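# Slide the held gear down onto its shaft

## Task

The left gripper starts out holding a gear a little above the tip of a shaft. Lower the gear onto that shaft until it is fully seated and level (square to the shaft axis), with its teeth engaged with the two neighbouring gears. Forcing or wedging it in too hard counts as failure.

## Robot and tools

Robot: two arms, left_arm and right_arm, each with six revolute joints and a parallel two-finger gripper. Joint order in every row and every per-arm list: waist (joint1), shoulder (joint2), elbow (joint3), wrist pitch (joint4), wrist yaw (joint5), wrist roll (joint6). Stated ranges in rad: waist -2.618 to 3.054, shoulder 0.000 to 3.142, elbow 0.000 to 3.142, wrist pitch -1.571 to 1.571, wrist yaw -1.571 to 1.571, wrist roll -2.094 to 2.094; the true ends may differ by up to 0.059 rad. In this job the left arm carries the gear; the right arm should normally stay put.

Frames: the scene frame has its origin at table-top height, midway between the nominal bases, +z up, +x out over the table, left_arm on the +y side. Hand positions (end_effector_position, metres, the point between the finger pads, just behind the fingertips) and end_effector_quat_wxyz are reported in each arm's own base frame. Left base sits near (+0.006, +0.304, -0.005), right near (-0.002, -0.271, -0.001), both almost level. Gripper fingers point along the gripper's +z and open along its y. Reported poses may be off by a few cm.

Row format (used by both execute_actions and move): one flat list of 14 numbers covering both arms: left waist..roll (6), left opening, then right waist..roll (6), right opening. Joint numbers are scaled offsets, range -1 to 1, measured from the Joint targets in force when the action (or move) begins, not from the previous row. Scale: 1.0 = 2.224 rad for waist/shoulder/elbow and 8.485 rad for the three wrist joints, so small wrist changes need tiny values. Opening is absolute, not an offset: +1 fully open (about 87 mm gap), +0.5 about 69 mm, 0 about 43 mm, -0.5 about 18 mm, -1 closed. To keep holding the gear, keep resending an opening somewhat below grip_measured's value at first contact (about 0.04 below gives full force); sending 0 is a real command, not 'unchanged'. To leave an arm still, send 0 for its six joints and its current opening.

execute_actions(actions, cameras): actions is a list of up to 15-row tables; each row is one 1/30 s step, and a short table repeats its last row for the remaining steps. An action pushing a joint more than 0.059 rad beyond its range is refused; a malformed or failing first action rejects the whole call. An empty actions list returns state plus all camera images. cameras: list of names (cam_high, cam_left_wrist, cam_right_wrist), ["all"], or [].

move(target, speed, blend, opening_speed, blocking, cameras): target is one 14-number row or up to 15 such rows, all offsets from the same starting Joint targets. speed is rad/s of the joint with farthest to go (0.01 to 12.57, default 0.5), one number or one per target. blend rounds corners in rad (0 means stop at each). opening_speed is the rate of opening change per second on the -1..1 scale (at least 0.2). blocking=false returns after about 0.5 s while the move continues. The result adds a move: line such as done, off_target (resting more than 0.035 rad from target, e.g. blocked by contact), moving, held or fault; limits=held means steps were withheld.

wait(seconds 0 to 10, cameras) lets time pass holding commands. stop(cameras) brakes a running move. zoom_image(camera, region [x0,y0,x1,y1] pixels, at most 504 by 504) magnifies the latest image; images are 896x504. read_manual gives licence text only. finished_scene(scene) ends the scene irreversibly; call nothing after it in that reply.

Result lines: Joint positions (rad, plus gripper 0 closed to 1 open), Joint velocities (may read 'within noise'), Joint targets (the base for your next offsets), grip_measured (on the command scale), Joint torques (N m, including gravity; joints 1 to 3 wrap at ±28), Tool commands, 'joint sent to its limit', 'joint command not followed' (clearance check altered targets), MOTOR HOT / OVER-TEMPERATURE FAULT.

Suggested order: look with an empty call and zoom to line the gear bore up with the shaft tip, correct the hand in small steps, then lower slowly along the shaft, rotating the wrist roll slightly if teeth clash, keeping the grip. Watch for off_target and rising torques as signs of jamming; back off rather than press. Once seated and meshed, open gently, withdraw upward, check the gear stays seated, then call finished_scene.

Avoid: fast contact, pressing hard or jamming the gear, releasing it while it moves, dropping anything or letting parts fall off the table, hitting the bar, plate or rail near the bases, touching the other arm, straining the wrist-camera cable, and holding the arm stretched out for long (motors heat; 90 °C folds the arm away).

Each tool is called after "Call:" by a JSON object that holds its "name" and its "arguments", one argument or row to a line.

## Session

Call:
{"name": "execute_actions", "arguments": {
  "actions": []
}}

Call:
{"name": "zoom_image", "arguments": {
  "camera": "cam_left_wrist",
  "region": [320, 0, 740, 370]
}}

Call:
{"name": "zoom_image", "arguments": {
  "camera": "cam_high",
  "region": [460, 200, 580, 320]
}}

Nothing of this call was run. Scene 2 begins with your next reply.

Nothing of this call was run. Scene 2 begins with your next reply.

Nothing of this call was run. Scene 2 begins with your next reply.

Call:
{"name": "execute_actions", "arguments": {
  "actions": []
}}

Call:
{"name": "zoom_image", "arguments": {
  "camera": "cam_left_wrist",
  "region": [320, 0, 740, 370]
}}

Call:
{"name": "zoom_image", "arguments": {
  "camera": "cam_high",
  "region": [460, 200, 580, 320]
}}

Scene clock: 0.00 s.
left_arm: end_effector_position=(+0.2826, -0.1438, +0.1208) grip_measured=-0.511 end_effector_quat_wxyz=(-0.008, +0.859, +0.512, +0.005) | right_arm: end_effector_position=(+0.3825, +0.0000, +0.3605) grip_measured=+1.000 end_effector_quat_wxyz=(+0.707, +0.000, +0.707, +0.000)
Joint positions: left_arm=[-0.61 1.758 1.505 -1.329 -0.015 1.457 0.244] | right_arm=[0 1.047 1.047 0 0 0 1]
Joint velocities: within noise
Joint torques (N m): no reading
Heat: left arm: 29 °C; right arm: 27 °C.
Joint targets: left_arm=[-0.607 1.747 1.512 -1.335 -0.020 1.457] | right_arm=[0.000 1.043 1.058 0.005 -0.001 0.000]
Tool commands: left_gripper/opening=-1.0 right_gripper/opening=+1.0

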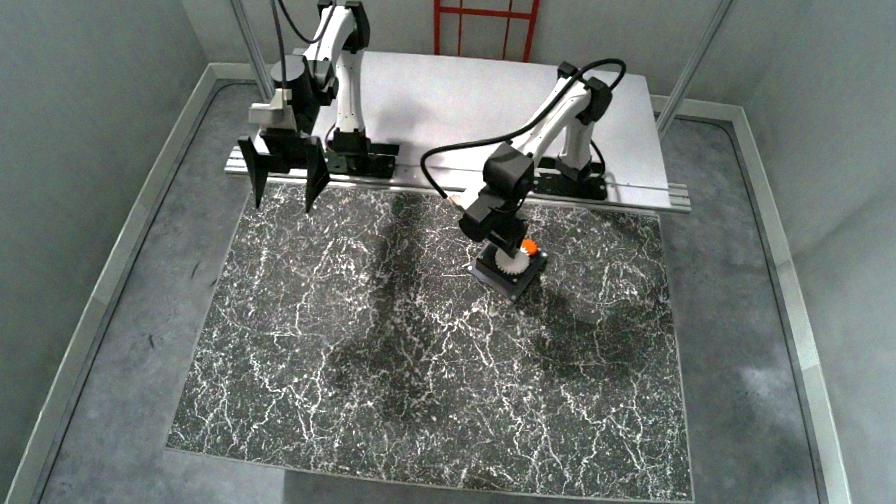

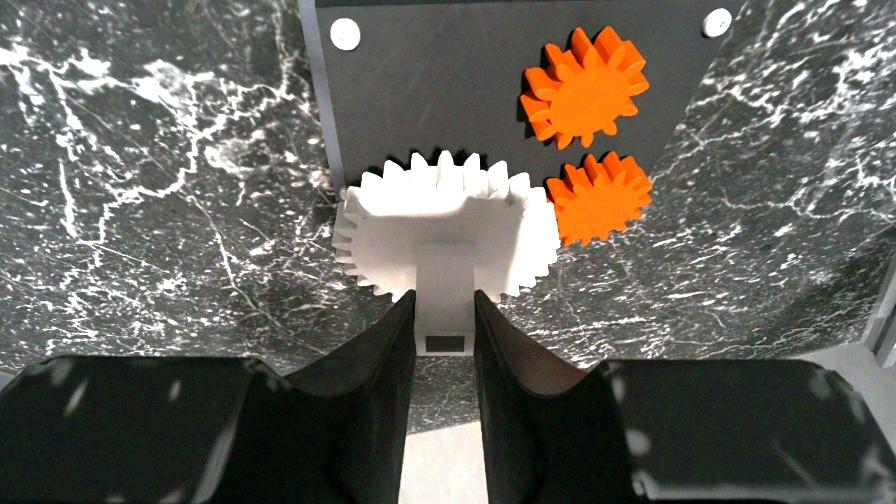

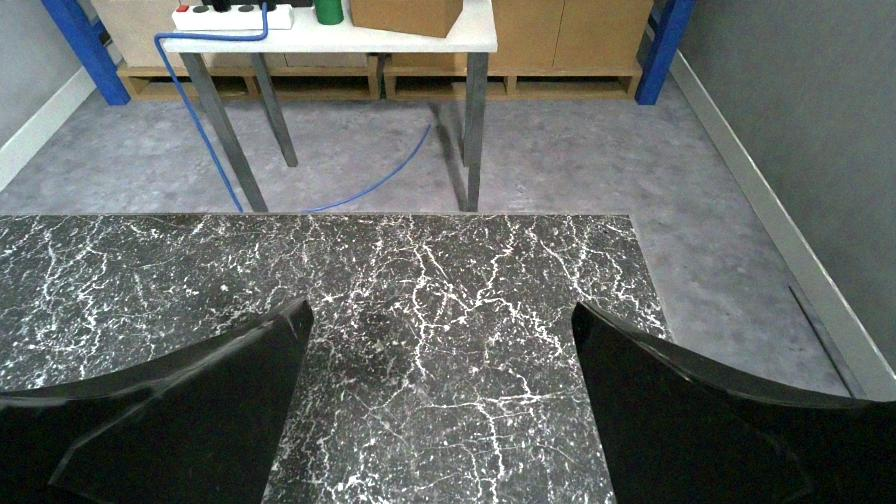

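Scaled by 1.200 from the camera's 896x504 image, which has a finer 1280x720 frame.

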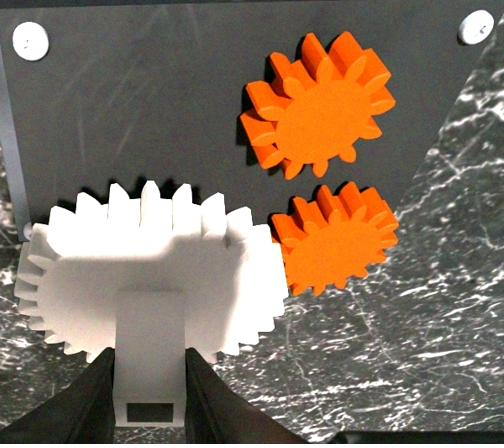

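Scaled by 4.200 from the camera's 896x504 image, which has a finer 1280x720 frame.

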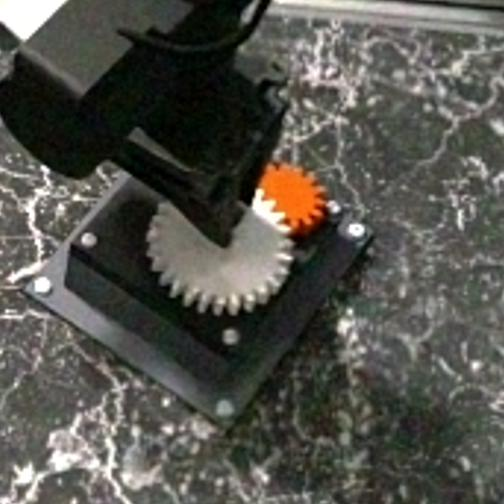

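Call:
{"name": "move", "arguments": {
  "target": [
    [0,0.005,0.04,-0.009,0,0,-1,0,0,0,0,0,0,1],
    [-0.0328,0.0238,0.111,-0.0265,-0.0197,-0.0085,-1,0,0,0,0,0,0,1]
  ],
  "speed": 0.3,
  "blend": 0.05,
  "cameras": ["cam_left_wrist"]
}}

Call:
{"name": "zoom_image", "arguments": {
  "camera": "cam_left_wrist",
  "region": [320, 0, 740, 370]
}}

Scene clock: 10.20 s.
left_arm: end_effector_position=(+0.2880, -0.1408, +0.1805) grip_measured=-0.511 end_effector_quat_wxyz=(-0.036, +0.858, +0.506, +0.077) | right_arm: end_effector_position=(+0.3825, +0.0000, +0.3605) grip_measured=+1.000 end_effector_quat_wxyz=(+0.707, +0.000, +0.707, +0.000)
Joint positions: left_arm=[-0.675 1.782 1.737 -1.538 -0.17 1.4 0.244] | right_arm=[0 1.047 1.047 0 0 0 1]
Joint torques (N m): left_arm=[-0.58 -5.31 6.93 0.12 -0.15 -0.17] | right_arm=[-0.24 -2.84 8.1 2.25 -0.07 0.09]
Heat: left arm: 31 °C; right arm: 30 °C.
Joint targets: left_arm=[-0.680 1.800 1.759 -1.560 -0.187 1.386] | right_arm=[0.000 1.043 1.058 0.005 -0.001 0.000]
move: done; blend cut to 0.0445 rad at target 1
camera_calibration:
cam_left_wrist: T_world_to_cam=[[-0.87179, 0.489437, -0.0207997, 0.322323], [0.221444, 0.4316, 0.874462, -0.141533], [0.436971, 0.757742, -0.484648, 0.209814], [0, 0, 0, 1]] pos_world=[0.220656, -0.255656, 0.232155]
Images, in order (width x height): cam_left_wrist 896x504.

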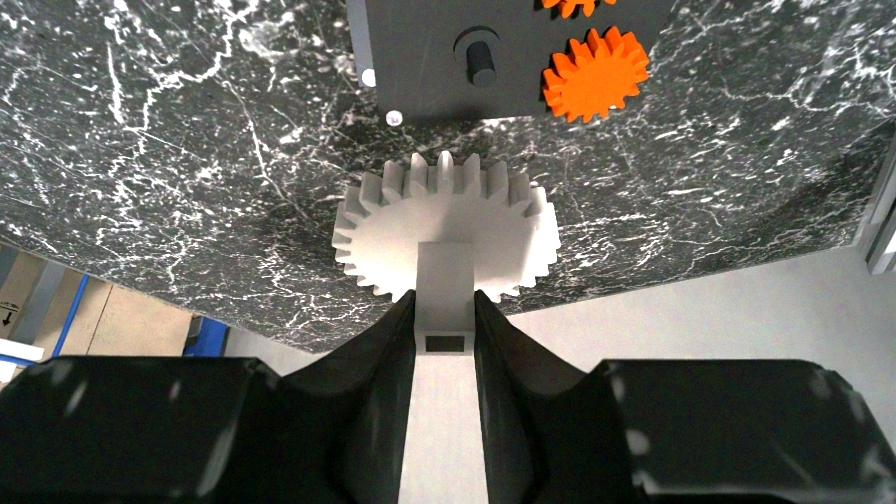

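Scaled by 1.200 from the camera's 896x504 image, which has a finer 1280x720 frame.

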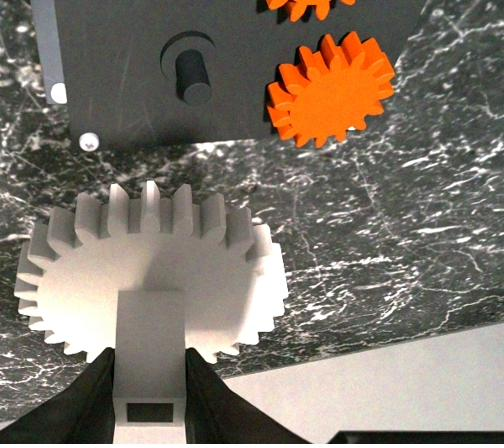

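Shaft is clearly visible. Details.

Call:
{"name": "zoom_image", "arguments": {
  "camera": "cam_left_wrist",
  "region": [440, 15, 530, 105]
}}

Call:
{"name": "zoom_image", "arguments": {
  "camera": "cam_left_wrist",
  "region": [530, 0, 660, 130]
}}

Call:
{"name": "zoom_image", "arguments": {
  "camera": "cam_left_wrist",
  "region": [320, 130, 580, 370]
}}

Scaled by 5.600 from the camera's 896x504 image, which has a finer 1280x720 frame.

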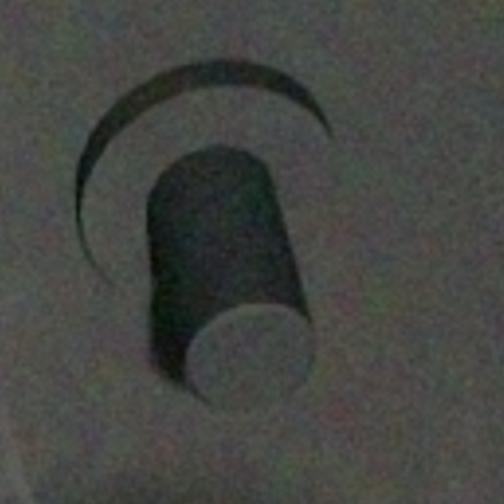

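Scaled by 3.877 from the camera's 896x504 image, which has a finer 1280x720 frame.

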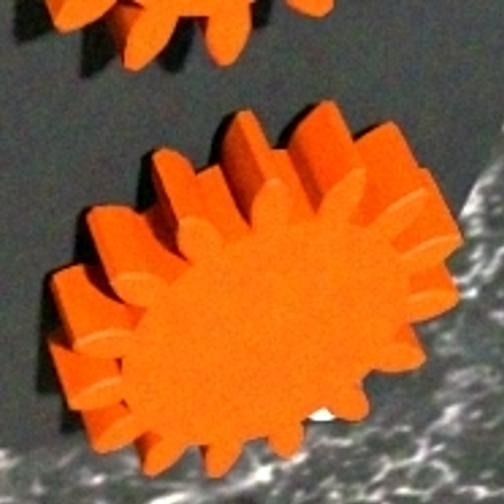

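Scaled by 1.938 from the camera's 896x504 image, which has a finer 1280x720 frame.

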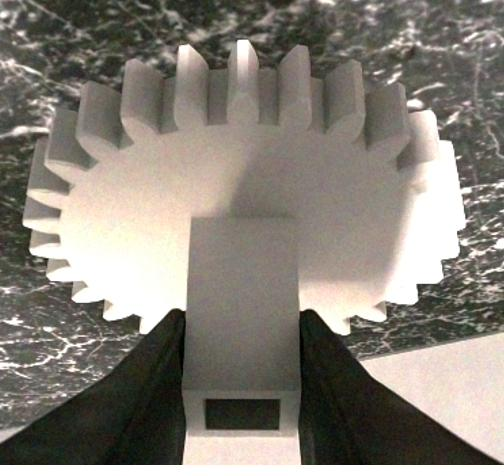

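Call:
{"name": "move", "arguments": {
  "target": [0.0265,-0.0994,-0.1331,0.0249,0.0145,0.0093,-1,0,0,0,0,0,0,1],
  "speed": 0.25,
  "cameras": ["cam_left_wrist"]
}}

Call:
{"name": "zoom_image", "arguments": {
  "camera": "cam_left_wrist",
  "region": [400, 60, 510, 170]
}}

Call:
{"name": "zoom_image", "arguments": {
  "camera": "cam_left_wrist",
  "region": [480, 0, 680, 220]
}}

Scene clock: 64.90 s.
left_arm: end_effector_position=(+0.2696, -0.1310, +0.1565) grip_measured=-0.511 end_effector_quat_wxyz=(+0.019, +0.860, +0.507, +0.046) | right_arm: end_effector_position=(+0.3825, +0.0000, +0.3605) grip_measured=+1.000 end_effector_quat_wxyz=(+0.707, +0.000, +0.707, +0.000)
Joint positions: left_arm=[-0.632 1.613 1.473 -1.358 -0.07 1.447 0.244] | right_arm=[0 1.047 1.047 0 0 0 1]
Joint torques (N m): left_arm=[0.77 -8.2 4.68 0.59 0.23 0.17] | right_arm=[-0.24 -2.84 8.1 2.25 -0.07 0.1]
Heat: left arm: 34 °C; right arm: 34 °C.
Joint targets: left_arm=[-0.621 1.579 1.463 -1.349 -0.064 1.464] | right_arm=[0.000 1.043 1.058 0.005 -0.001 0.000]
move: done
camera_calibration:
cam_left_wrist: T_world_to_cam=[[-0.868584, 0.488184, -0.0850751, 0.309999], [0.222106, 0.536997, 0.81382, -0.0975235], [0.442979, 0.687976, -0.574856, 0.202139], [0, 0, 0, 1]] pos_world=[0.201378, -0.238034, 0.221941]
Images, in order (width x height): cam_left_wrist 896x504.

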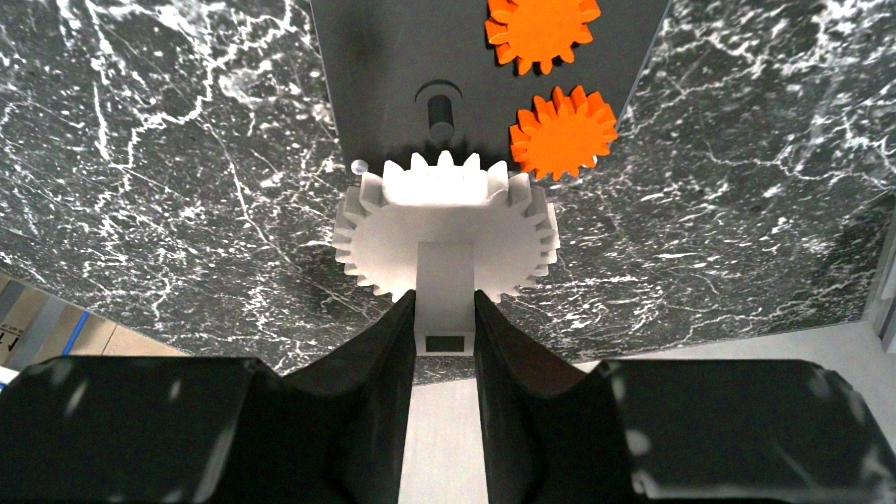

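Scaled by 4.582 from the camera's 896x504 image, which has a finer 1280x720 frame.

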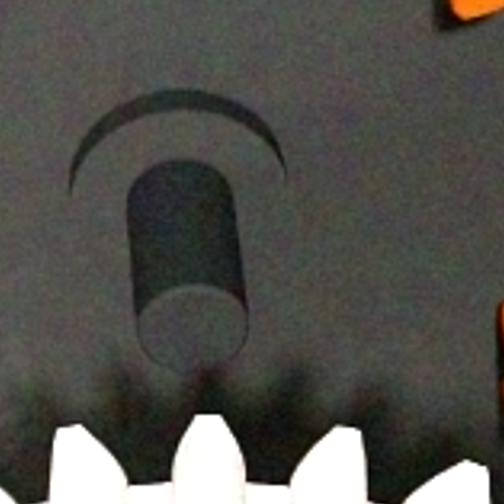

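Scaled by 2.291 from the camera's 896x504 image, which has a finer 1280x720 frame.

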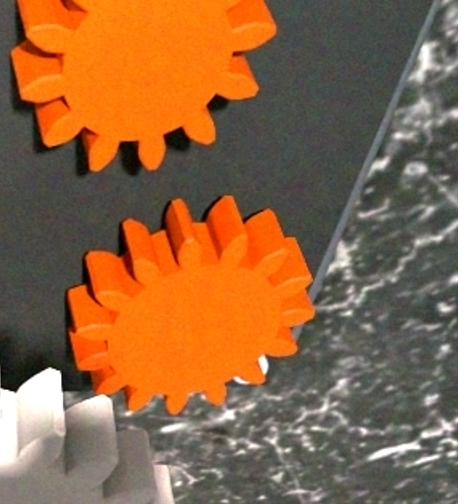

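Call:
{"name": "move", "arguments": {
  "target": [-0.0279,-0.0198,-0.0814,0.0243,0,-0.0091,-1,0,0,0,0,0,0,1],
  "speed": 0.2,
  "cameras": ["cam_left_wrist"]
}}

Call:
{"name": "zoom_image", "arguments": {
  "camera": "cam_left_wrist",
  "region": [400, 60, 510, 170]
}}

Call:
{"name": "zoom_image", "arguments": {
  "camera": "cam_left_wrist",
  "region": [470, 20, 680, 240]
}}

Scene clock: 154.30 s.
left_arm: end_effector_position=(+0.2665, -0.1459, +0.1226) grip_measured=-0.511 end_effector_quat_wxyz=(+0.052, +0.858, +0.508, +0.057) | right_arm: end_effector_position=(+0.3825, +0.0000, +0.3605) grip_measured=+1.000 end_effector_quat_wxyz=(+0.707, +0.000, +0.707, +0.000)
Joint positions: left_arm=[-0.677 1.571 1.291 -1.153 -0.07 1.401 0.244] | right_arm=[0 1.047 1.047 0 0 0 1]
Joint torques (N m): left_arm=[-0.76 -8.16 4.79 0.72 0.23 -0.18] | right_arm=[-0.23 -2.84 8.1 2.25 -0.07 0.09]
Heat: left arm: 37 °C; right arm: 37 °C.
Joint targets: left_arm=[-0.683 1.534 1.282 -1.143 -0.064 1.387] | right_arm=[0.000 1.043 1.058 0.005 -0.001 0.000]
move: off_target (left_arm); left_arm: the shoulder is farthest, 0.036 rad from its target
camera_calibration:
cam_left_wrist: T_world_to_cam=[[-0.862884, 0.482021, -0.151947, 0.317484], [0.180154, 0.574247, 0.798614, -0.0428779], [0.472204, 0.661737, -0.582346, 0.183608], [0, 0, 0, 1]] pos_world=[0.194976, -0.249911, 0.189407]
Images, in order (width x height): cam_left_wrist 896x504.

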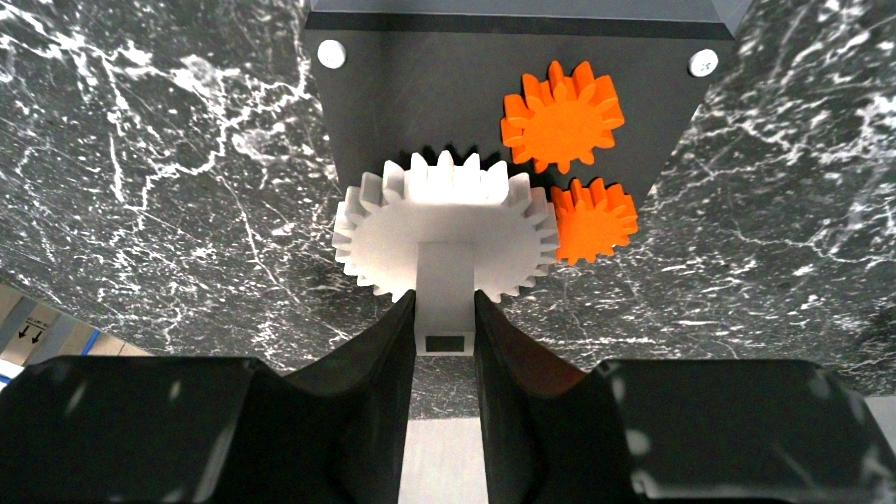

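Scaled by 4.582 from the camera's 896x504 image, which has a finer 1280x720 frame.

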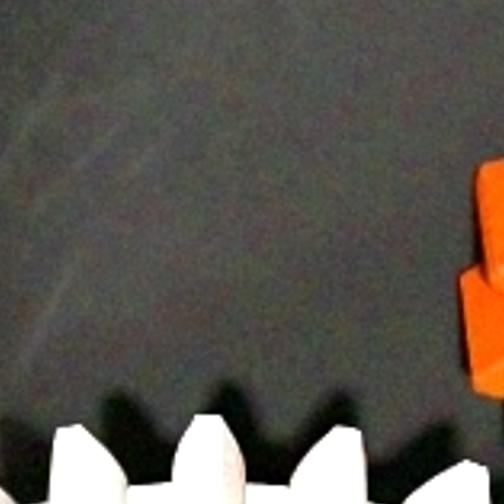

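Scaled by 2.291 from the camera's 896x504 image, which has a finer 1280x720 frame.

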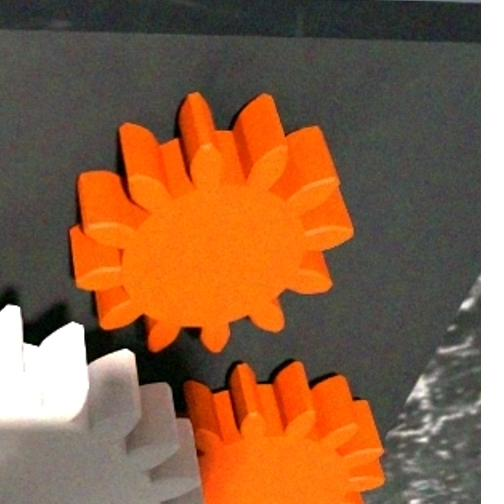

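Call:
{"name": "zoom_image", "arguments": {
  "camera": "cam_left_wrist",
  "region": [530, 160, 660, 290]
}}

Scaled by 3.877 from the camera's 896x504 image, which has a finer 1280x720 frame.

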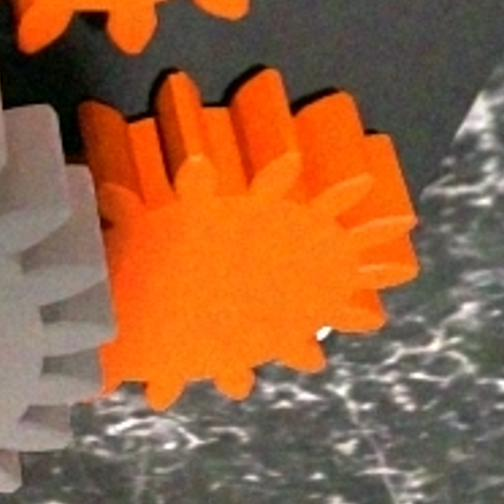

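Call:
{"name": "move", "arguments": {
  "target": [0,0.0256,-0.0113,0.0037,0,0,-1,0,0,0,0,0,0,1],
  "speed": 0.07
}}

Scene clock: 200.57 s.
left_arm: end_effector_position=(+0.2671, -0.1464, +0.1161) grip_measured=-0.511 end_effector_quat_wxyz=(+0.053, +0.858, +0.508, +0.057) | right_arm: end_effector_position=(+0.3825, +0.0000, +0.3605) grip_measured=+1.000 end_effector_quat_wxyz=(+0.707, +0.000, +0.707, +0.000)
Joint positions: left_arm=[-0.677 1.574 1.268 -1.125 -0.07 1.401 0.244] | right_arm=[0 1.047 1.047 0 0 0 1]
Joint torques (N m): left_arm=[-0.73 -4.03 4.72 0.77 0.19 -0.14] | right_arm=[-0.24 -2.84 8.09 2.25 -0.06 0.1]
Heat: left arm: 40 °C; right arm: 38 °C.
Joint targets: left_arm=[-0.683 1.591 1.257 -1.111 -0.064 1.387] | right_arm=[0.000 1.043 1.058 0.005 -0.001 0.000]
move: done

Call:
{"name": "move", "arguments": {
  "target": [0,0.002,-0.0072,0.0024,0,0,-1,0,0,0,0,0,0,1],
  "speed": 0.06,
  "cameras": ["cam_left_wrist"]
}}

Call:
{"name": "zoom_image", "arguments": {
  "camera": "cam_left_wrist",
  "region": [470, 60, 660, 270]
}}

Scene clock: 205.20 s.
left_arm: end_effector_position=(+0.2672, -0.1465, +0.1155) grip_measured=-0.511 end_effector_quat_wxyz=(+0.054, +0.857, +0.509, +0.057) | right_arm: end_effector_position=(+0.3825, +0.0000, +0.3605) grip_measured=+1.000 end_effector_quat_wxyz=(+0.707, +0.000, +0.707, +0.000)
Joint positions: left_arm=[-0.677 1.574 1.266 -1.121 -0.07 1.398 0.244] | right_arm=[0 1.047 1.047 0 0 0 1]
Joint torques (N m): left_arm=[-0.61 -3.63 3.59 0.95 0.22 -0.15] | right_arm=[-0.23 -2.82 8.1 2.25 -0.07 0.09]
Heat: left arm: 39 °C; right arm: 39 °C.
Joint targets: left_arm=[-0.683 1.596 1.241 -1.091 -0.064 1.387] | right_arm=[0.000 1.043 1.058 0.005 -0.001 0.000]
move: done
camera_calibration:
cam_left_wrist: T_world_to_cam=[[-0.863959, 0.479107, -0.15502, 0.317448], [0.176661, 0.576658, 0.797657, -0.0356202], [0.471556, 0.661757, -0.582848, 0.179776], [0, 0, 0, 1]] pos_world=[0.195781, -0.250519, 0.182406]
Images, in order (width x height): cam_left_wrist 896x504.

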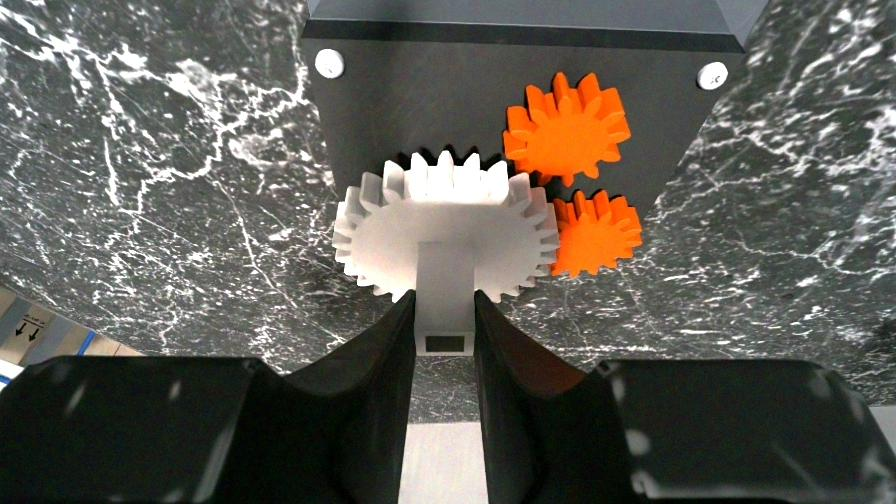

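Scaled by 2.400 from the camera's 896x504 image, which has a finer 1280x720 frame.

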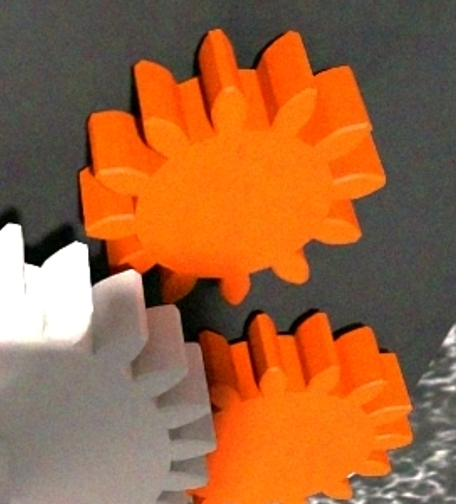

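Call:
{"name": "move", "arguments": {
  "target": [-0.0033,0,0,0,0,-0.00086,-1,0,0,0,0,0,0,1],
  "speed": 0.03
}}

Scene clock: 223.07 s.
left_arm: end_effector_position=(+0.2669, -0.1470, +0.1155) grip_measured=-0.511 end_effector_quat_wxyz=(+0.052, +0.857, +0.509, +0.062) | right_arm: end_effector_position=(+0.3825, +0.0000, +0.3605) grip_measured=+1.000 end_effector_quat_wxyz=(+0.707, +0.000, +0.707, +0.000)
Joint positions: left_arm=[-0.684 1.574 1.264 -1.119 -0.08 1.391 0.244] | right_arm=[0 1.047 1.047 0 0 0 1]
Joint torques (N m): left_arm=[-0.72 -3.56 3.7 0.9 0.32 -0.15] | right_arm=[-0.24 -2.84 8.1 2.25 -0.07 0.09]
Heat: left arm: 36 °C; right arm: 39 °C.
Joint targets: left_arm=[-0.691 1.596 1.241 -1.091 -0.064 1.380] | right_arm=[0.000 1.043 1.058 0.005 -0.001 0.000]
move: done

Call:
{"name": "move", "arguments": {
  "target": [
    [-0.0013,0,0.0198,-0.0058,0.001,-0.0004,-1,0,0,0,0,0,0,1],
    [-0.0013,0,0,0,0.001,-0.0004,-1,0,0,0,0,0,0,1]
  ],
  "speed": 0.08
}}

Scene clock: 230.33 s.
left_arm: end_effector_position=(+0.2665, -0.1476, +0.1155) grip_measured=-0.511 end_effector_quat_wxyz=(+0.053, +0.857, +0.509, +0.061) | right_arm: end_effector_position=(+0.3825, +0.0000, +0.3605) grip_measured=+1.000 end_effector_quat_wxyz=(+0.707, +0.000, +0.707, +0.000)
Joint positions: left_arm=[-0.687 1.574 1.264 -1.119 -0.079 1.388 0.244] | right_arm=[0 1.047 1.047 0 0 0 1]
Joint torques (N m): left_arm=[-0.76 -3.62 3.78 0.9 0.42 -0.16] | right_arm=[-0.24 -2.84 8.1 2.25 -0.07 0.09]
Heat: left arm: 35 °C; right arm: 39 °C.
Joint targets: left_arm=[-0.694 1.596 1.241 -1.091 -0.056 1.377] | right_arm=[0.000 1.043 1.058 0.005 -0.001 0.000]
move: done

Call:
{"name": "move", "arguments": {
  "target": [
    [0,0,0.025,-0.0075,0.0031,0,-1,0,0,0,0,0,0,1],
    [0,0,0,0,0.0012,0,-1,0,0,0,0,0,0,1]
  ],
  "speed": 0.08,
  "cameras": ["cam_left_wrist"]
}}

Call:
{"name": "zoom_image", "arguments": {
  "camera": "cam_left_wrist",
  "region": [470, 60, 660, 290]
}}

Scene clock: 238.40 s.
left_arm: end_effector_position=(+0.2635, -0.1511, +0.1153) grip_measured=-0.511 end_effector_quat_wxyz=(+0.054, +0.858, +0.508, +0.051) | right_arm: end_effector_position=(+0.3825, +0.0000, +0.3605) grip_measured=+1.000 end_effector_quat_wxyz=(+0.707, +0.000, +0.707, +0.000)
Joint positions: left_arm=[-0.691 1.578 1.272 -1.129 -0.06 1.386 0.244] | right_arm=[0 1.047 1.047 0 0 0 1]
Joint torques (N m): left_arm=[-0.46 -3.93 3.21 1 0.34 -0.13] | right_arm=[-0.25 -2.84 8.1 2.25 -0.07 0.09]
Heat: left arm: 35 °C; right arm: 39 °C.
Joint targets: left_arm=[-0.694 1.596 1.241 -1.091 -0.045 1.376] | right_arm=[0.000 1.043 1.058 0.005 -0.001 0.000]
move: off_target (left_arm); left_arm: the wrist pitch is farthest, 0.038 rad from its target
camera_calibration:
cam_left_wrist: T_world_to_cam=[[-0.864169, 0.480736, -0.148676, 0.316039], [0.186728, 0.580724, 0.792396, -0.0335318], [0.467273, 0.657003, -0.591611, 0.18582], [0, 0, 0, 1]] pos_world=[0.192543, -0.254543, 0.183491]
Images, in order (width x height): cam_left_wrist 896x504.

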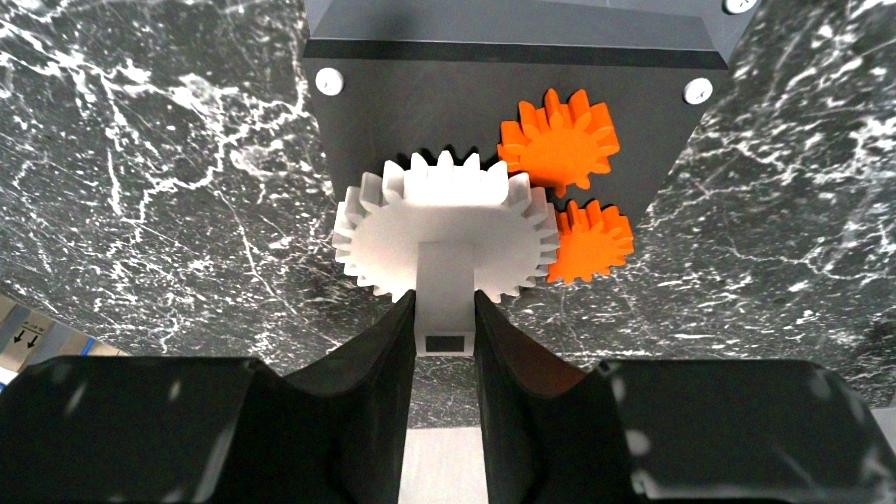

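Scaled by 2.191 from the camera's 896x504 image, which has a finer 1280x720 frame.

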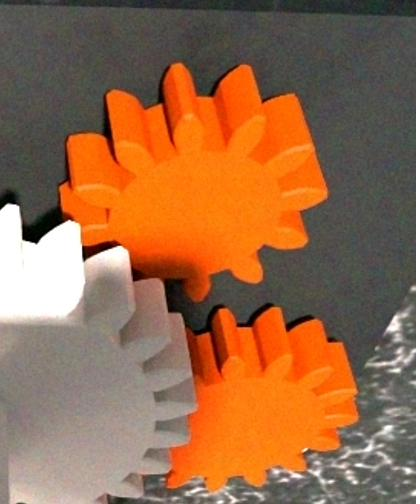

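Call:
{"name": "move", "arguments": {
  "target": [
    [0,0,0.028,-0.0084,0,0,-1,0,0,0,0,0,0,1],
    [0.0099,0,0.028,-0.0084,-0.0048,0.0041,-1,0,0,0,0,0,0,1]
  ],
  "speed": 0.1
}}

Scene clock: 256.07 s.
left_arm: end_effector_position=(+0.2653, -0.1465, +0.1177) grip_measured=-0.511 end_effector_quat_wxyz=(+0.049, +0.858, +0.509, +0.056) | right_arm: end_effector_position=(+0.3825, +0.0000, +0.3605) grip_measured=+1.000 end_effector_quat_wxyz=(+0.707, +0.000, +0.707, +0.000)
Joint positions: left_arm=[-0.682 1.578 1.279 -1.142 -0.071 1.394 0.244] | right_arm=[0 1.047 1.047 0 0 0 1]
Joint torques (N m): left_arm=[0.84 -3.93 7.46 0.42 -0.02 0.16] | right_arm=[-0.24 -2.84 8.1 2.25 -0.07 0.09]
Heat: left arm: 34 °C; right arm: 40 °C.
Joint targets: left_arm=[-0.672 1.596 1.303 -1.162 -0.086 1.411] | right_arm=[0.000 1.043 1.058 0.005 -0.001 0.000]
move: done

Call:
{"name": "move", "arguments": {
  "target": [0,0,-0.0280,0.0084,0,0,-1,0,0,0,0,0,0,1],
  "speed": 0.08
}}

Scene clock: 260.10 s.
left_arm: end_effector_position=(+0.2683, -0.1461, +0.1155) grip_measured=-0.511 end_effector_quat_wxyz=(+0.051, +0.857, +0.509, +0.063) | right_arm: end_effector_position=(+0.3825, +0.0000, +0.3605) grip_measured=+1.000 end_effector_quat_wxyz=(+0.707, +0.000, +0.707, +0.000)
Joint positions: left_arm=[-0.682 1.578 1.267 -1.12 -0.084 1.394 0.244] | right_arm=[0 1.047 1.047 0 0 0 1]
Joint torques (N m): left_arm=[0.81 -3.96 3.6 0.91 0.1 0.16] | right_arm=[-0.24 -2.84 8.1 2.25 -0.07 0.09]
Heat: left arm: 34 °C; right arm: 40 °C.
Joint targets: left_arm=[-0.672 1.596 1.241 -1.091 -0.086 1.411] | right_arm=[0.000 1.043 1.058 0.005 -0.001 0.000]
move: done

Call:
{"name": "move", "arguments": {
  "target": [
    [0,0,0.028,-0.0084,0.0037,0,-1,0,0,0,0,0,0,1],
    [0,0,0.028,-0.0084,0.0019,0,-1,0,0,0,0,0,0,1],
    [0,0,0,0,0.0019,0,-1,0,0,0,0,0,0,1]
  ],
  "speed": 0.1
}}

Scene clock: 270.33 s.
left_arm: end_effector_position=(+0.2678, -0.1471, +0.1154) grip_measured=-0.511 end_effector_quat_wxyz=(+0.052, +0.857, +0.508, +0.061) | right_arm: end_effector_position=(+0.3825, +0.0000, +0.3605) grip_measured=+1.000 end_effector_quat_wxyz=(+0.707, +0.000, +0.707, +0.000)
Joint positions: left_arm=[-0.682 1.578 1.268 -1.12 -0.077 1.395 0.244] | right_arm=[0 1.047 1.047 0 0 0 1]
Joint torques (N m): left_arm=[0.83 -3.97 3.52 0.92 0.23 0.13] | right_arm=[-0.24 -2.82 8.1 2.25 -0.07 0.09]
Heat: left arm: 34 °C; right arm: 40 °C.
Joint targets: left_arm=[-0.672 1.596 1.241 -1.091 -0.070 1.411] | right_arm=[0.000 1.043 1.058 0.005 -0.001 0.000]
move: done

Call:
{"name": "move", "arguments": {
  "target": [
    [0,0,0.028,-0.0084,0.0018,0,-1,0,0,0,0,0,0,1],
    [-0.0094,-0.0288,0.0246,-0.0084,0,-0.0041,-1,0,0,0,0,0,0,1],
    [-0.0094,-0.0288,-0.0034,0,0,-0.0041,-1,0,0,0,0,0,0,1]
  ],
  "speed": 0.1
}}

Scene clock: 286.83 s.
left_arm: end_effector_position=(+0.2629, -0.1480, +0.1157) grip_measured=-0.511 end_effector_quat_wxyz=(+0.060, +0.857, +0.509, +0.055) | right_arm: end_effector_position=(+0.3825, +0.0000, +0.3605) grip_measured=+1.000 end_effector_quat_wxyz=(+0.707, +0.000, +0.707, +0.000)
Joint positions: left_arm=[-0.686 1.556 1.249 -1.113 -0.063 1.388 0.244] | right_arm=[0 1.047 1.047 0 0 0 1]
Joint torques (N m): left_arm=[-0.77 -7.02 4.4 0.84 0.05 -0.15] | right_arm=[-0.24 -2.84 8.1 2.25 -0.07 0.09]
Heat: left arm: 33 °C; right arm: 40 °C.
Joint targets: left_arm=[-0.692 1.532 1.234 -1.091 -0.070 1.376] | right_arm=[0.000 1.043 1.058 0.005 -0.001 0.000]
move: done

Call:
{"name": "move", "arguments": {
  "target": [
    [0,0,0.028,-0.0084,0,0,-1,0,0,0,0,0,0,1],
    [0.0099,0.0153,0.0298,-0.0084,0,0.0044,-1,0,0,0,0,0,0,1]
  ],
  "speed": 0.1
}}

Call:
{"name": "move", "arguments": {
  "target": [0,0,-0.028,0.0084,0,0,-1,0,0,0,0,0,0,1],
  "speed": 0.08
}}

Scene clock: 298.63 s.
left_arm: end_effector_position=(+0.2632, -0.1462, +0.1215) grip_measured=-0.511 end_effector_quat_wxyz=(+0.057, +0.858, +0.508, +0.055) | right_arm: end_effector_position=(+0.3825, +0.0000, +0.3605) grip_measured=+1.000 end_effector_quat_wxyz=(+0.707, +0.000, +0.707, +0.000)
Joint positions: left_arm=[-0.681 1.556 1.272 -1.142 -0.064 1.396 0.244] | right_arm=[0 1.047 1.047 0 0 0 1]
Joint torques (N m): left_arm=[0.75 -4.44 7.88 0.44 0.07 0.15] | right_arm=[-0.25 -2.84 8.1 2.25 -0.07 0.1]
Heat: left arm: 35 °C; right arm: 40 °C.
Joint targets: left_arm=[-0.670 1.566 1.300 -1.162 -0.070 1.414] | right_arm=[0.000 1.043 1.058 0.005 -0.001 0.000]
move: done

Scene clock: 299.80 s.
left_arm: end_effector_position=(+0.2649, -0.1475, +0.1160) grip_measured=-0.511 end_effector_quat_wxyz=(+0.061, +0.857, +0.508, +0.057) | right_arm: end_effector_position=(+0.3825, +0.0000, +0.3605) grip_measured=+1.000 end_effector_quat_wxyz=(+0.707, +0.000, +0.707, +0.000)
Joint positions: left_arm=[-0.681 1.556 1.249 -1.109 -0.064 1.397 0.244] | right_arm=[0 1.047 1.047 0 0 0 1]
Joint torques (N m): left_arm=[0.85 -4.34 4.71 0.83 0.06 0.13] | right_arm=[-0.24 -2.84 8.1 2.25 -0.07 0.09]
Heat: left arm: 35 °C; right arm: 40 °C.
Joint targets: left_arm=[-0.670 1.566 1.238 -1.091 -0.070 1.414] | right_arm=[0.000 1.043 1.058 0.005 -0.001 0.000]
move: done

Call:
{"name": "move", "arguments": {
  "target": [0,0.0015,-0.008,0.0024,0,0,-1,0,0,0,0,0,0,1],
  "speed": 0.06
}}

Scene clock: 306.13 s.
left_arm: end_effector_position=(+0.2660, -0.1473, +0.1154) grip_measured=-0.511 end_effector_quat_wxyz=(+0.062, +0.857, +0.508, +0.060) | right_arm: end_effector_position=(+0.3825, +0.0000, +0.3605) grip_measured=+1.000 end_effector_quat_wxyz=(+0.707, +0.000, +0.707, +0.000)
Joint positions: left_arm=[-0.681 1.556 1.245 -1.102 -0.069 1.397 0.244] | right_arm=[0 1.047 1.047 0 0 0 1]
Joint torques (N m): left_arm=[0.77 -4.1 3.52 0.96 0.12 0.15] | right_arm=[-0.24 -2.82 8.09 2.25 -0.07 0.09]
Heat: left arm: 34 °C; right arm: 40 °C.
Joint targets: left_arm=[-0.670 1.569 1.220 -1.070 -0.070 1.414] | right_arm=[0.000 1.043 1.058 0.005 -0.001 0.000]
move: done

Call:
{"name": "wait", "arguments": {
  "seconds": 0,
  "cameras": ["cam_left_wrist"]
}}

Call:
{"name": "zoom_image", "arguments": {
  "camera": "cam_left_wrist",
  "region": [490, 60, 640, 210]
}}

Call:
{"name": "zoom_image", "arguments": {
  "camera": "cam_left_wrist",
  "region": [540, 170, 660, 290]
}}

Scene clock: 313.40 s.
left_arm: end_effector_position=(+0.2660, -0.1473, +0.1154) grip_measured=-0.511 end_effector_quat_wxyz=(+0.062, +0.857, +0.508, +0.060) | right_arm: end_effector_position=(+0.3825, +0.0000, +0.3605) grip_measured=+1.000 end_effector_quat_wxyz=(+0.707, +0.000, +0.707, +0.000)
Joint positions: left_arm=[-0.681 1.556 1.245 -1.102 -0.069 1.397 0.244] | right_arm=[0 1.047 1.047 0 0 0 1]
Joint torques (N m): left_arm=[0.73 -4.05 3.6 0.96 0.13 0.15] | right_arm=[-0.24 -2.84 8.1 2.25 -0.07 0.09]
Heat: left arm: 34 °C; right arm: 41 °C.
Joint targets: left_arm=[-0.670 1.569 1.220 -1.070 -0.070 1.414] | right_arm=[0.000 1.043 1.058 0.005 -0.001 0.000]
Tool commands: left_gripper/opening=-1.0 right_gripper/opening=+1.0
camera_calibration:
cam_left_wrist: T_world_to_cam=[[-0.860481, 0.47958, -0.171976, 0.317942], [0.167863, 0.585572, 0.79305, -0.0306699], [0.481035, 0.653536, -0.584377, 0.17711], [0, 0, 0, 1]] pos_world=[0.193535, -0.250267, 0.1825]
Images, in order (width x height): cam_left_wrist 896x504.

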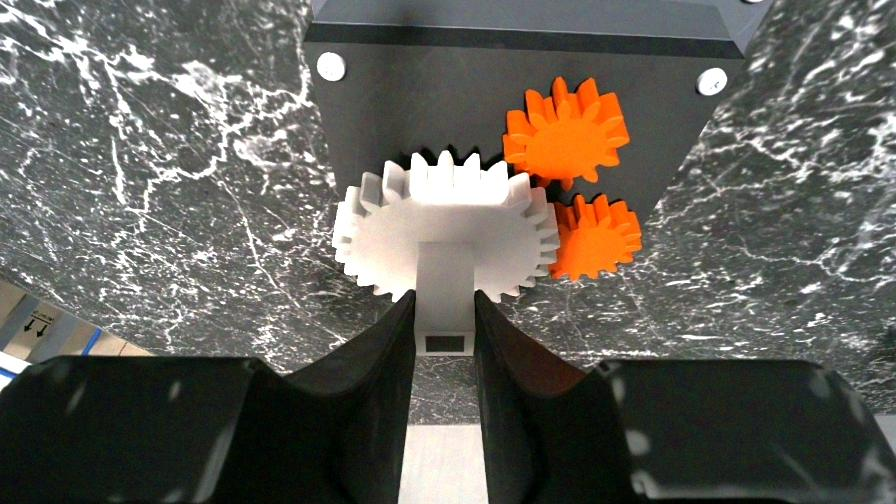

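Scaled by 3.360 from the camera's 896x504 image, which has a finer 1280x720 frame.

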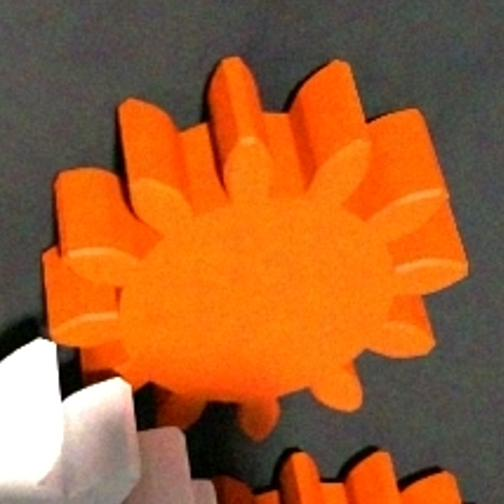

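Scaled by 4.200 from the camera's 896x504 image, which has a finer 1280x720 frame.

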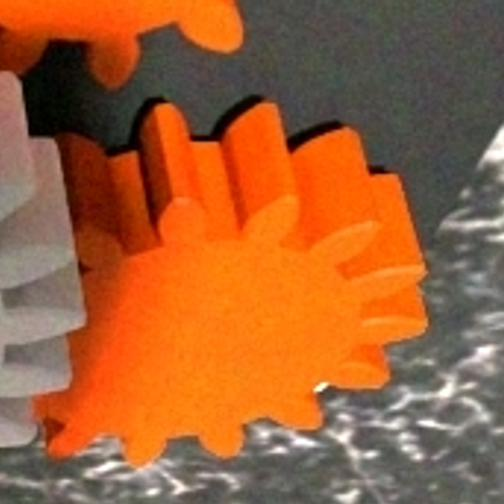

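Call:
{"name": "move", "arguments": {
  "target": [
    [0,-0.0014,0.036,-0.0108,0,0,-1,0,0,0,0,0,0,1],
    [0.0031,-0.0014,0.036,-0.0108,0,0.0008,-1,0,0,0,0,0,0,1],
    [0.0031,0.0036,0.0054,-0.0028,0,0.0008,-1,0,0,0,0,0,0,1]
  ],
  "speed": 0.08
}}

Scene clock: 344.80 s.
left_arm: end_effector_position=(+0.2653, -0.1438, +0.1151) grip_measured=-0.511 end_effector_quat_wxyz=(+0.054, +0.858, +0.508, +0.058) | right_arm: end_effector_position=(+0.3825, +0.0000, +0.3605) grip_measured=+1.000 end_effector_quat_wxyz=(+0.707, +0.000, +0.707, +0.000)
Joint positions: left_arm=[-0.674 1.56 1.25 -1.118 -0.07 1.404 0.244] | right_arm=[0 1.047 1.047 0 0 0 1]
Joint torques (N m): left_arm=[0.81 -3.81 4.03 0.87 0.13 0.14] | right_arm=[-0.24 -2.84 8.1 2.25 -0.07 0.09]
Heat: left arm: 33 °C; right arm: 41 °C.
Joint targets: left_arm=[-0.664 1.577 1.232 -1.094 -0.070 1.420] | right_arm=[0.000 1.043 1.058 0.005 -0.001 0.000]
move: done

Call:
{"name": "move", "arguments": {
  "target": [
    [0,0,0.022,-0.006,0,0,-1,0,0,0,0,0,0,1],
    [-0.0094,0.002,0.0238,-0.006,0,-0.0041,-1,0,0,0,0,0,0,1],
    [-0.0094,0.002,0.0010,0.0002,0,-0.0041,-1,0,0,0,0,0,0,1]
  ],
  "speed": 0.08
}}

Scene clock: 352.87 s.
left_arm: end_effector_position=(+0.2658, -0.1459, +0.1153) grip_measured=-0.511 end_effector_quat_wxyz=(+0.054, +0.858, +0.508, +0.059) | right_arm: end_effector_position=(+0.3825, +0.0000, +0.3605) grip_measured=+1.000 end_effector_quat_wxyz=(+0.707, +0.000, +0.707, +0.000)
Joint positions: left_arm=[-0.68 1.567 1.257 -1.118 -0.073 1.397 0.244] | right_arm=[0 1.047 1.047 0 0 0 1]
Joint torques (N m): left_arm=[-0.53 -4.04 3.74 0.91 0.17 -0.14] | right_arm=[-0.24 -2.85 8.09 2.25 -0.07 0.09]
Heat: left arm: 33 °C; right arm: 41 °C.
Joint targets: left_arm=[-0.685 1.582 1.234 -1.093 -0.070 1.386] | right_arm=[0.000 1.043 1.058 0.005 -0.001 0.000]
move: done

Call:
{"name": "move", "arguments": {
  "target": [
    [0,0,0.022,-0.006,0,0,-1,0,0,0,0,0,0,1],
    [-0.0022,-0.0005,0.0215,-0.006,0,-0.0006,-1,0,0,0,0,0,0,1],
    [-0.0022,-0.0005,-0.0010,0.0001,0,-0.0006,-1,0,0,0,0,0,0,1]
  ],
  "speed": 0.08
}}

Scene clock: 359.63 s.
left_arm: end_effector_position=(+0.2654, -0.1461, +0.1151) grip_measured=-0.511 end_effector_quat_wxyz=(+0.053, +0.857, +0.508, +0.061) | right_arm: end_effector_position=(+0.3825, +0.0000, +0.3605) grip_measured=+1.000 end_effector_quat_wxyz=(+0.707, +0.000, +0.707, +0.000)
Joint positions: left_arm=[-0.685 1.567 1.255 -1.118 -0.079 1.392 0.244] | right_arm=[0 1.047 1.047 0 0 0 1]
Joint torques (N m): left_arm=[-0.59 -4.26 3.71 0.89 0.24 -0.17] | right_arm=[-0.24 -2.84 8.1 2.25 -0.07 0.09]
Heat: left arm: 33 °C; right arm: 41 °C.
Joint targets: left_arm=[-0.690 1.581 1.232 -1.092 -0.070 1.381] | right_arm=[0.000 1.043 1.058 0.005 -0.001 0.000]
move: done

Call:
{"name": "move", "arguments": {
  "target": [
    [0,0,0.036,-0.0098,0.003,0,-1,0,0,0,0,0,0,1],
    [-0.0009,-0.001,0.035,-0.0098,0.001,-0.0003,-1,0,0,0,0,0,0,1]
  ],
  "speed": 0.1
}}

Call:
{"name": "move", "arguments": {
  "target": [0,0,-0.036,0.0099,0,0,-1,0,0,0,0,0,0,1],
  "speed": 0.08
}}

Scene clock: 367.17 s.
left_arm: end_effector_position=(+0.2620, -0.1494, +0.1219) grip_measured=-0.511 end_effector_quat_wxyz=(+0.055, +0.858, +0.508, +0.048) | right_arm: end_effector_position=(+0.3825, +0.0000, +0.3605) grip_measured=+1.000 end_effector_quat_wxyz=(+0.707, +0.000, +0.707, +0.000)
Joint positions: left_arm=[-0.685 1.567 1.288 -1.155 -0.051 1.391 0.244] | right_arm=[0 1.047 1.047 0 0 0 1]
Joint torques (N m): left_arm=[-0.83 -4.4 7.31 0.46 0.02 -0.16] | right_arm=[-0.24 -2.84 8.1 2.25 -0.07 0.09]
Heat: left arm: 33 °C; right arm: 41 °C.
Joint targets: left_arm=[-0.692 1.578 1.310 -1.175 -0.062 1.378] | right_arm=[0.000 1.043 1.058 0.005 -0.001 0.000]
move: done

Scene clock: 368.57 s.
left_arm: end_effector_position=(+0.2625, -0.1481, +0.1150) grip_measured=-0.511 end_effector_quat_wxyz=(+0.053, +0.858, +0.508, +0.054) | right_arm: end_effector_position=(+0.3825, +0.0000, +0.3605) grip_measured=+1.000 end_effector_quat_wxyz=(+0.707, +0.000, +0.707, +0.000)
Joint positions: left_arm=[-0.689 1.567 1.258 -1.125 -0.066 1.388 0.244] | right_arm=[0 1.047 1.047 0 0 0 1]
Joint torques (N m): left_arm=[-0.39 -4.36 3.28 0.97 0.22 -0.15] | right_arm=[-0.24 -2.82 8.1 2.25 -0.06 0.1]
Heat: left arm: 33 °C; right arm: 41 °C.
Joint targets: left_arm=[-0.691 1.578 1.230 -1.091 -0.061 1.378] | right_arm=[0.000 1.043 1.058 0.005 -0.001 0.000]
move: done

Call:
{"name": "move", "arguments": {
  "target": [
    [0,0,0.033,-0.0093,0,0,-1,0,0,0,0,0,0,1],
    [0.0081,0.0005,0.0335,-0.0093,0,0.0039,-1,0,0,0,0,0,0,1],
    [0.0081,0.0005,0.0005,0,0,0.0039,-1,0,0,0,0,0,0,1]
  ],
  "speed": 0.1
}}

Scene clock: 378.50 s.
left_arm: end_effector_position=(+0.2632, -0.1467, +0.1149) grip_measured=-0.511 end_effector_quat_wxyz=(+0.052, +0.858, +0.507, +0.054) | right_arm: end_effector_position=(+0.3825, +0.0000, +0.3605) grip_measured=+1.000 end_effector_quat_wxyz=(+0.707, +0.000, +0.707, +0.000)
Joint positions: left_arm=[-0.684 1.567 1.258 -1.126 -0.066 1.394 0.244] | right_arm=[0 1.047 1.047 0 0 0 1]
Joint torques (N m): left_arm=[0.85 -4.37 3.38 0.96 0.19 0.15] | right_arm=[-0.24 -2.84 8.1 2.25 -0.06 0.09]
Heat: left arm: 33 °C; right arm: 41 °C.
Joint targets: left_arm=[-0.674 1.580 1.231 -1.091 -0.061 1.411] | right_arm=[0.000 1.043 1.058 0.005 -0.001 0.000]
move: done

Call:
{"name": "move", "arguments": {
  "target": [
    [0,0,0.033,-0.0093,0,0,-1,0,0,0,0,0,0,1],
    [0.0009,0.0035,0.036,-0.0093,0,0.0003,-1,0,0,0,0,0,0,1],
    [0.0009,0.0035,0.003,0,0,0.0003,-1,0,0,0,0,0,0,1]
  ],
  "speed": 0.1
}}

Scene clock: 385.63 s.
left_arm: end_effector_position=(+0.2647, -0.1478, +0.1153) grip_measured=-0.511 end_effector_quat_wxyz=(+0.052, +0.859, +0.506, +0.055) | right_arm: end_effector_position=(+0.3825, +0.0000, +0.3605) grip_measured=+1.000 end_effector_quat_wxyz=(+0.707, +0.000, +0.707, +0.000)
Joint positions: left_arm=[-0.683 1.573 1.265 -1.126 -0.066 1.397 0.244] | right_arm=[0 1.047 1.047 0 0 0 1]
Joint torques (N m): left_arm=[0.9 -4.08 3.36 0.99 0.19 0.15] | right_arm=[-0.24 -2.85 8.1 2.25 -0.07 0.09]
Heat: left arm: 33 °C; right arm: 41 °C.
Joint targets: left_arm=[-0.671 1.587 1.238 -1.091 -0.061 1.414] | right_arm=[0.000 1.043 1.058 0.005 -0.001 0.000]
move: done

Call:
{"name": "move", "arguments": {
  "target": [
    [0,0,0.033,-0.0093,0,0,-1,0,0,0,0,0,0,1],
    [0.0148,-0.0319,0.0728,-0.0226,0,0.0041,-1,0,0,0,0,0,0,1]
  ],
  "speed": 0.25,
  "blend": 0.02,
  "cameras": ["cam_left_wrist"]
}}

Call:
{"name": "zoom_image", "arguments": {
  "camera": "cam_left_wrist",
  "region": [400, 80, 500, 180]
}}

Call:
{"name": "zoom_image", "arguments": {
  "camera": "cam_left_wrist",
  "region": [480, 0, 680, 220]
}}

Scene clock: 430.40 s.
left_arm: end_effector_position=(+0.2660, -0.1354, +0.1512) grip_measured=-0.511 end_effector_quat_wxyz=(+0.053, +0.859, +0.507, +0.058) | right_arm: end_effector_position=(+0.3825, +0.0000, +0.3605) grip_measured=+1.000 end_effector_quat_wxyz=(+0.707, +0.000, +0.707, +0.000)
Joint positions: left_arm=[-0.648 1.545 1.378 -1.262 -0.066 1.431 0.244] | right_arm=[0 1.047 1.047 0 0 0 1]
Joint torques (N m): left_arm=[0.8 -7.23 7.23 0.46 0.22 0.13] | right_arm=[-0.24 -2.84 8.1 2.25 -0.07 0.1]
Heat: left arm: 32 °C; right arm: 42 °C.
Joint targets: left_arm=[-0.638 1.516 1.399 -1.282 -0.062 1.449] | right_arm=[0.000 1.043 1.058 0.005 -0.001 0.000]
move: done
camera_calibration:
cam_left_wrist: T_world_to_cam=[[-0.861637, 0.483673, -0.153761, 0.316461], [0.179811, 0.574233, 0.798702, -0.0715727], [0.474605, 0.660543, -0.58175, 0.192494], [0, 0, 0, 1]] pos_world=[0.194186, -0.239115, 0.217808]
Images, in order (width x height): cam_left_wrist 896x504.

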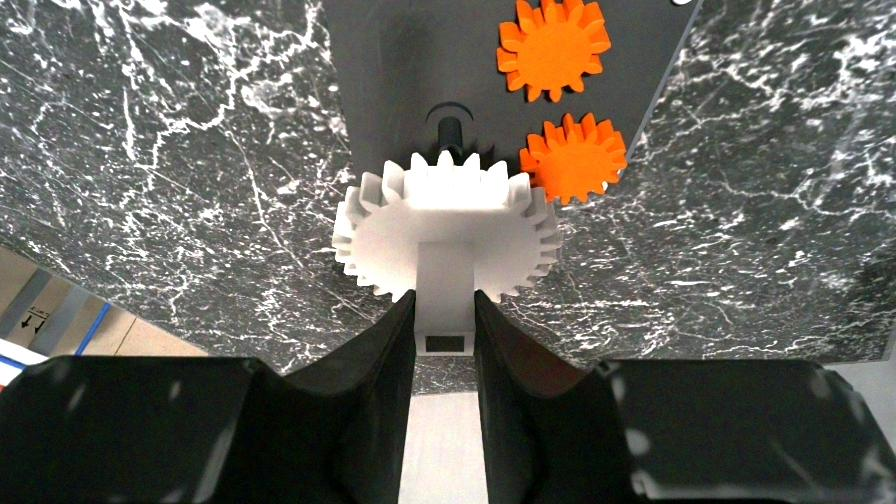

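Scaled by 5.040 from the camera's 896x504 image, which has a finer 1280x720 frame.

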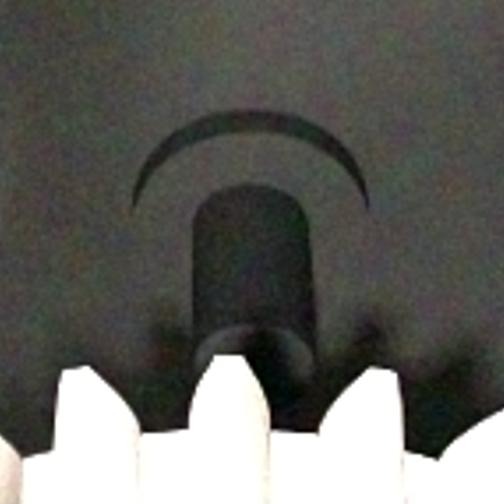

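Scaled by 2.291 from the camera's 896x504 image, which has a finer 1280x720 frame.

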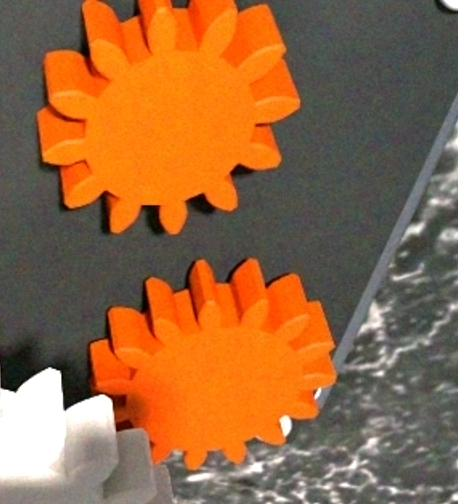

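Call:
{"name": "move", "arguments": {
  "target": [-0.0153,-0.0058,-0.0800,0.0222,-0.0005,-0.0060,-1,0,0,0,0,0,0,1],
  "speed": 0.2
}}

Scene clock: 463.57 s.
left_arm: end_effector_position=(+0.2647, -0.1413, +0.1157) grip_measured=-0.511 end_effector_quat_wxyz=(+0.061, +0.857, +0.507, +0.059) | right_arm: end_effector_position=(+0.3825, +0.0000, +0.3605) grip_measured=+1.000 end_effector_quat_wxyz=(+0.707, +0.000, +0.707, +0.000)
Joint positions: left_arm=[-0.667 1.539 1.23 -1.104 -0.066 1.412 0.244] | right_arm=[0 1.047 1.047 0 0 0 1]
Joint torques (N m): left_arm=[-0.61 -7.8 4.88 0.74 0.15 -0.2] | right_arm=[-0.24 -2.84 8.1 2.25 -0.06 0.09]
Heat: left arm: 35 °C; right arm: 42 °C.
Joint targets: left_arm=[-0.673 1.503 1.221 -1.094 -0.066 1.398] | right_arm=[0.000 1.043 1.058 0.005 -0.001 0.000]
move: off_target (left_arm); left_arm: the shoulder is farthest, 0.036 rad from its target

Call:
{"name": "move", "arguments": {
  "target": [0,0.0170,-0.0094,0.0028,0,0,-1,0,0,0,0,0,0,1],
  "speed": 0.06
}}

Scene clock: 469.40 s.
left_arm: end_effector_position=(+0.2661, -0.1424, +0.1112) grip_measured=-0.511 end_effector_quat_wxyz=(+0.066, +0.857, +0.507, +0.061) | right_arm: end_effector_position=(+0.3825, +0.0000, +0.3605) grip_measured=+1.000 end_effector_quat_wxyz=(+0.707, +0.000, +0.707, +0.000)
Joint positions: left_arm=[-0.667 1.539 1.211 -1.076 -0.066 1.411 0.244] | right_arm=[0 1.047 1.047 0 0 0 1]
Joint torques (N m): left_arm=[-0.66 -4.86 4.78 0.73 0.18 -0.2] | right_arm=[-0.23 -2.82 8.1 2.25 -0.06 0.09]
Heat: left arm: 36 °C; right arm: 42 °C.
Joint targets: left_arm=[-0.673 1.541 1.201 -1.070 -0.066 1.398] | right_arm=[0.000 1.043 1.058 0.005 -0.001 0.000]
move: done


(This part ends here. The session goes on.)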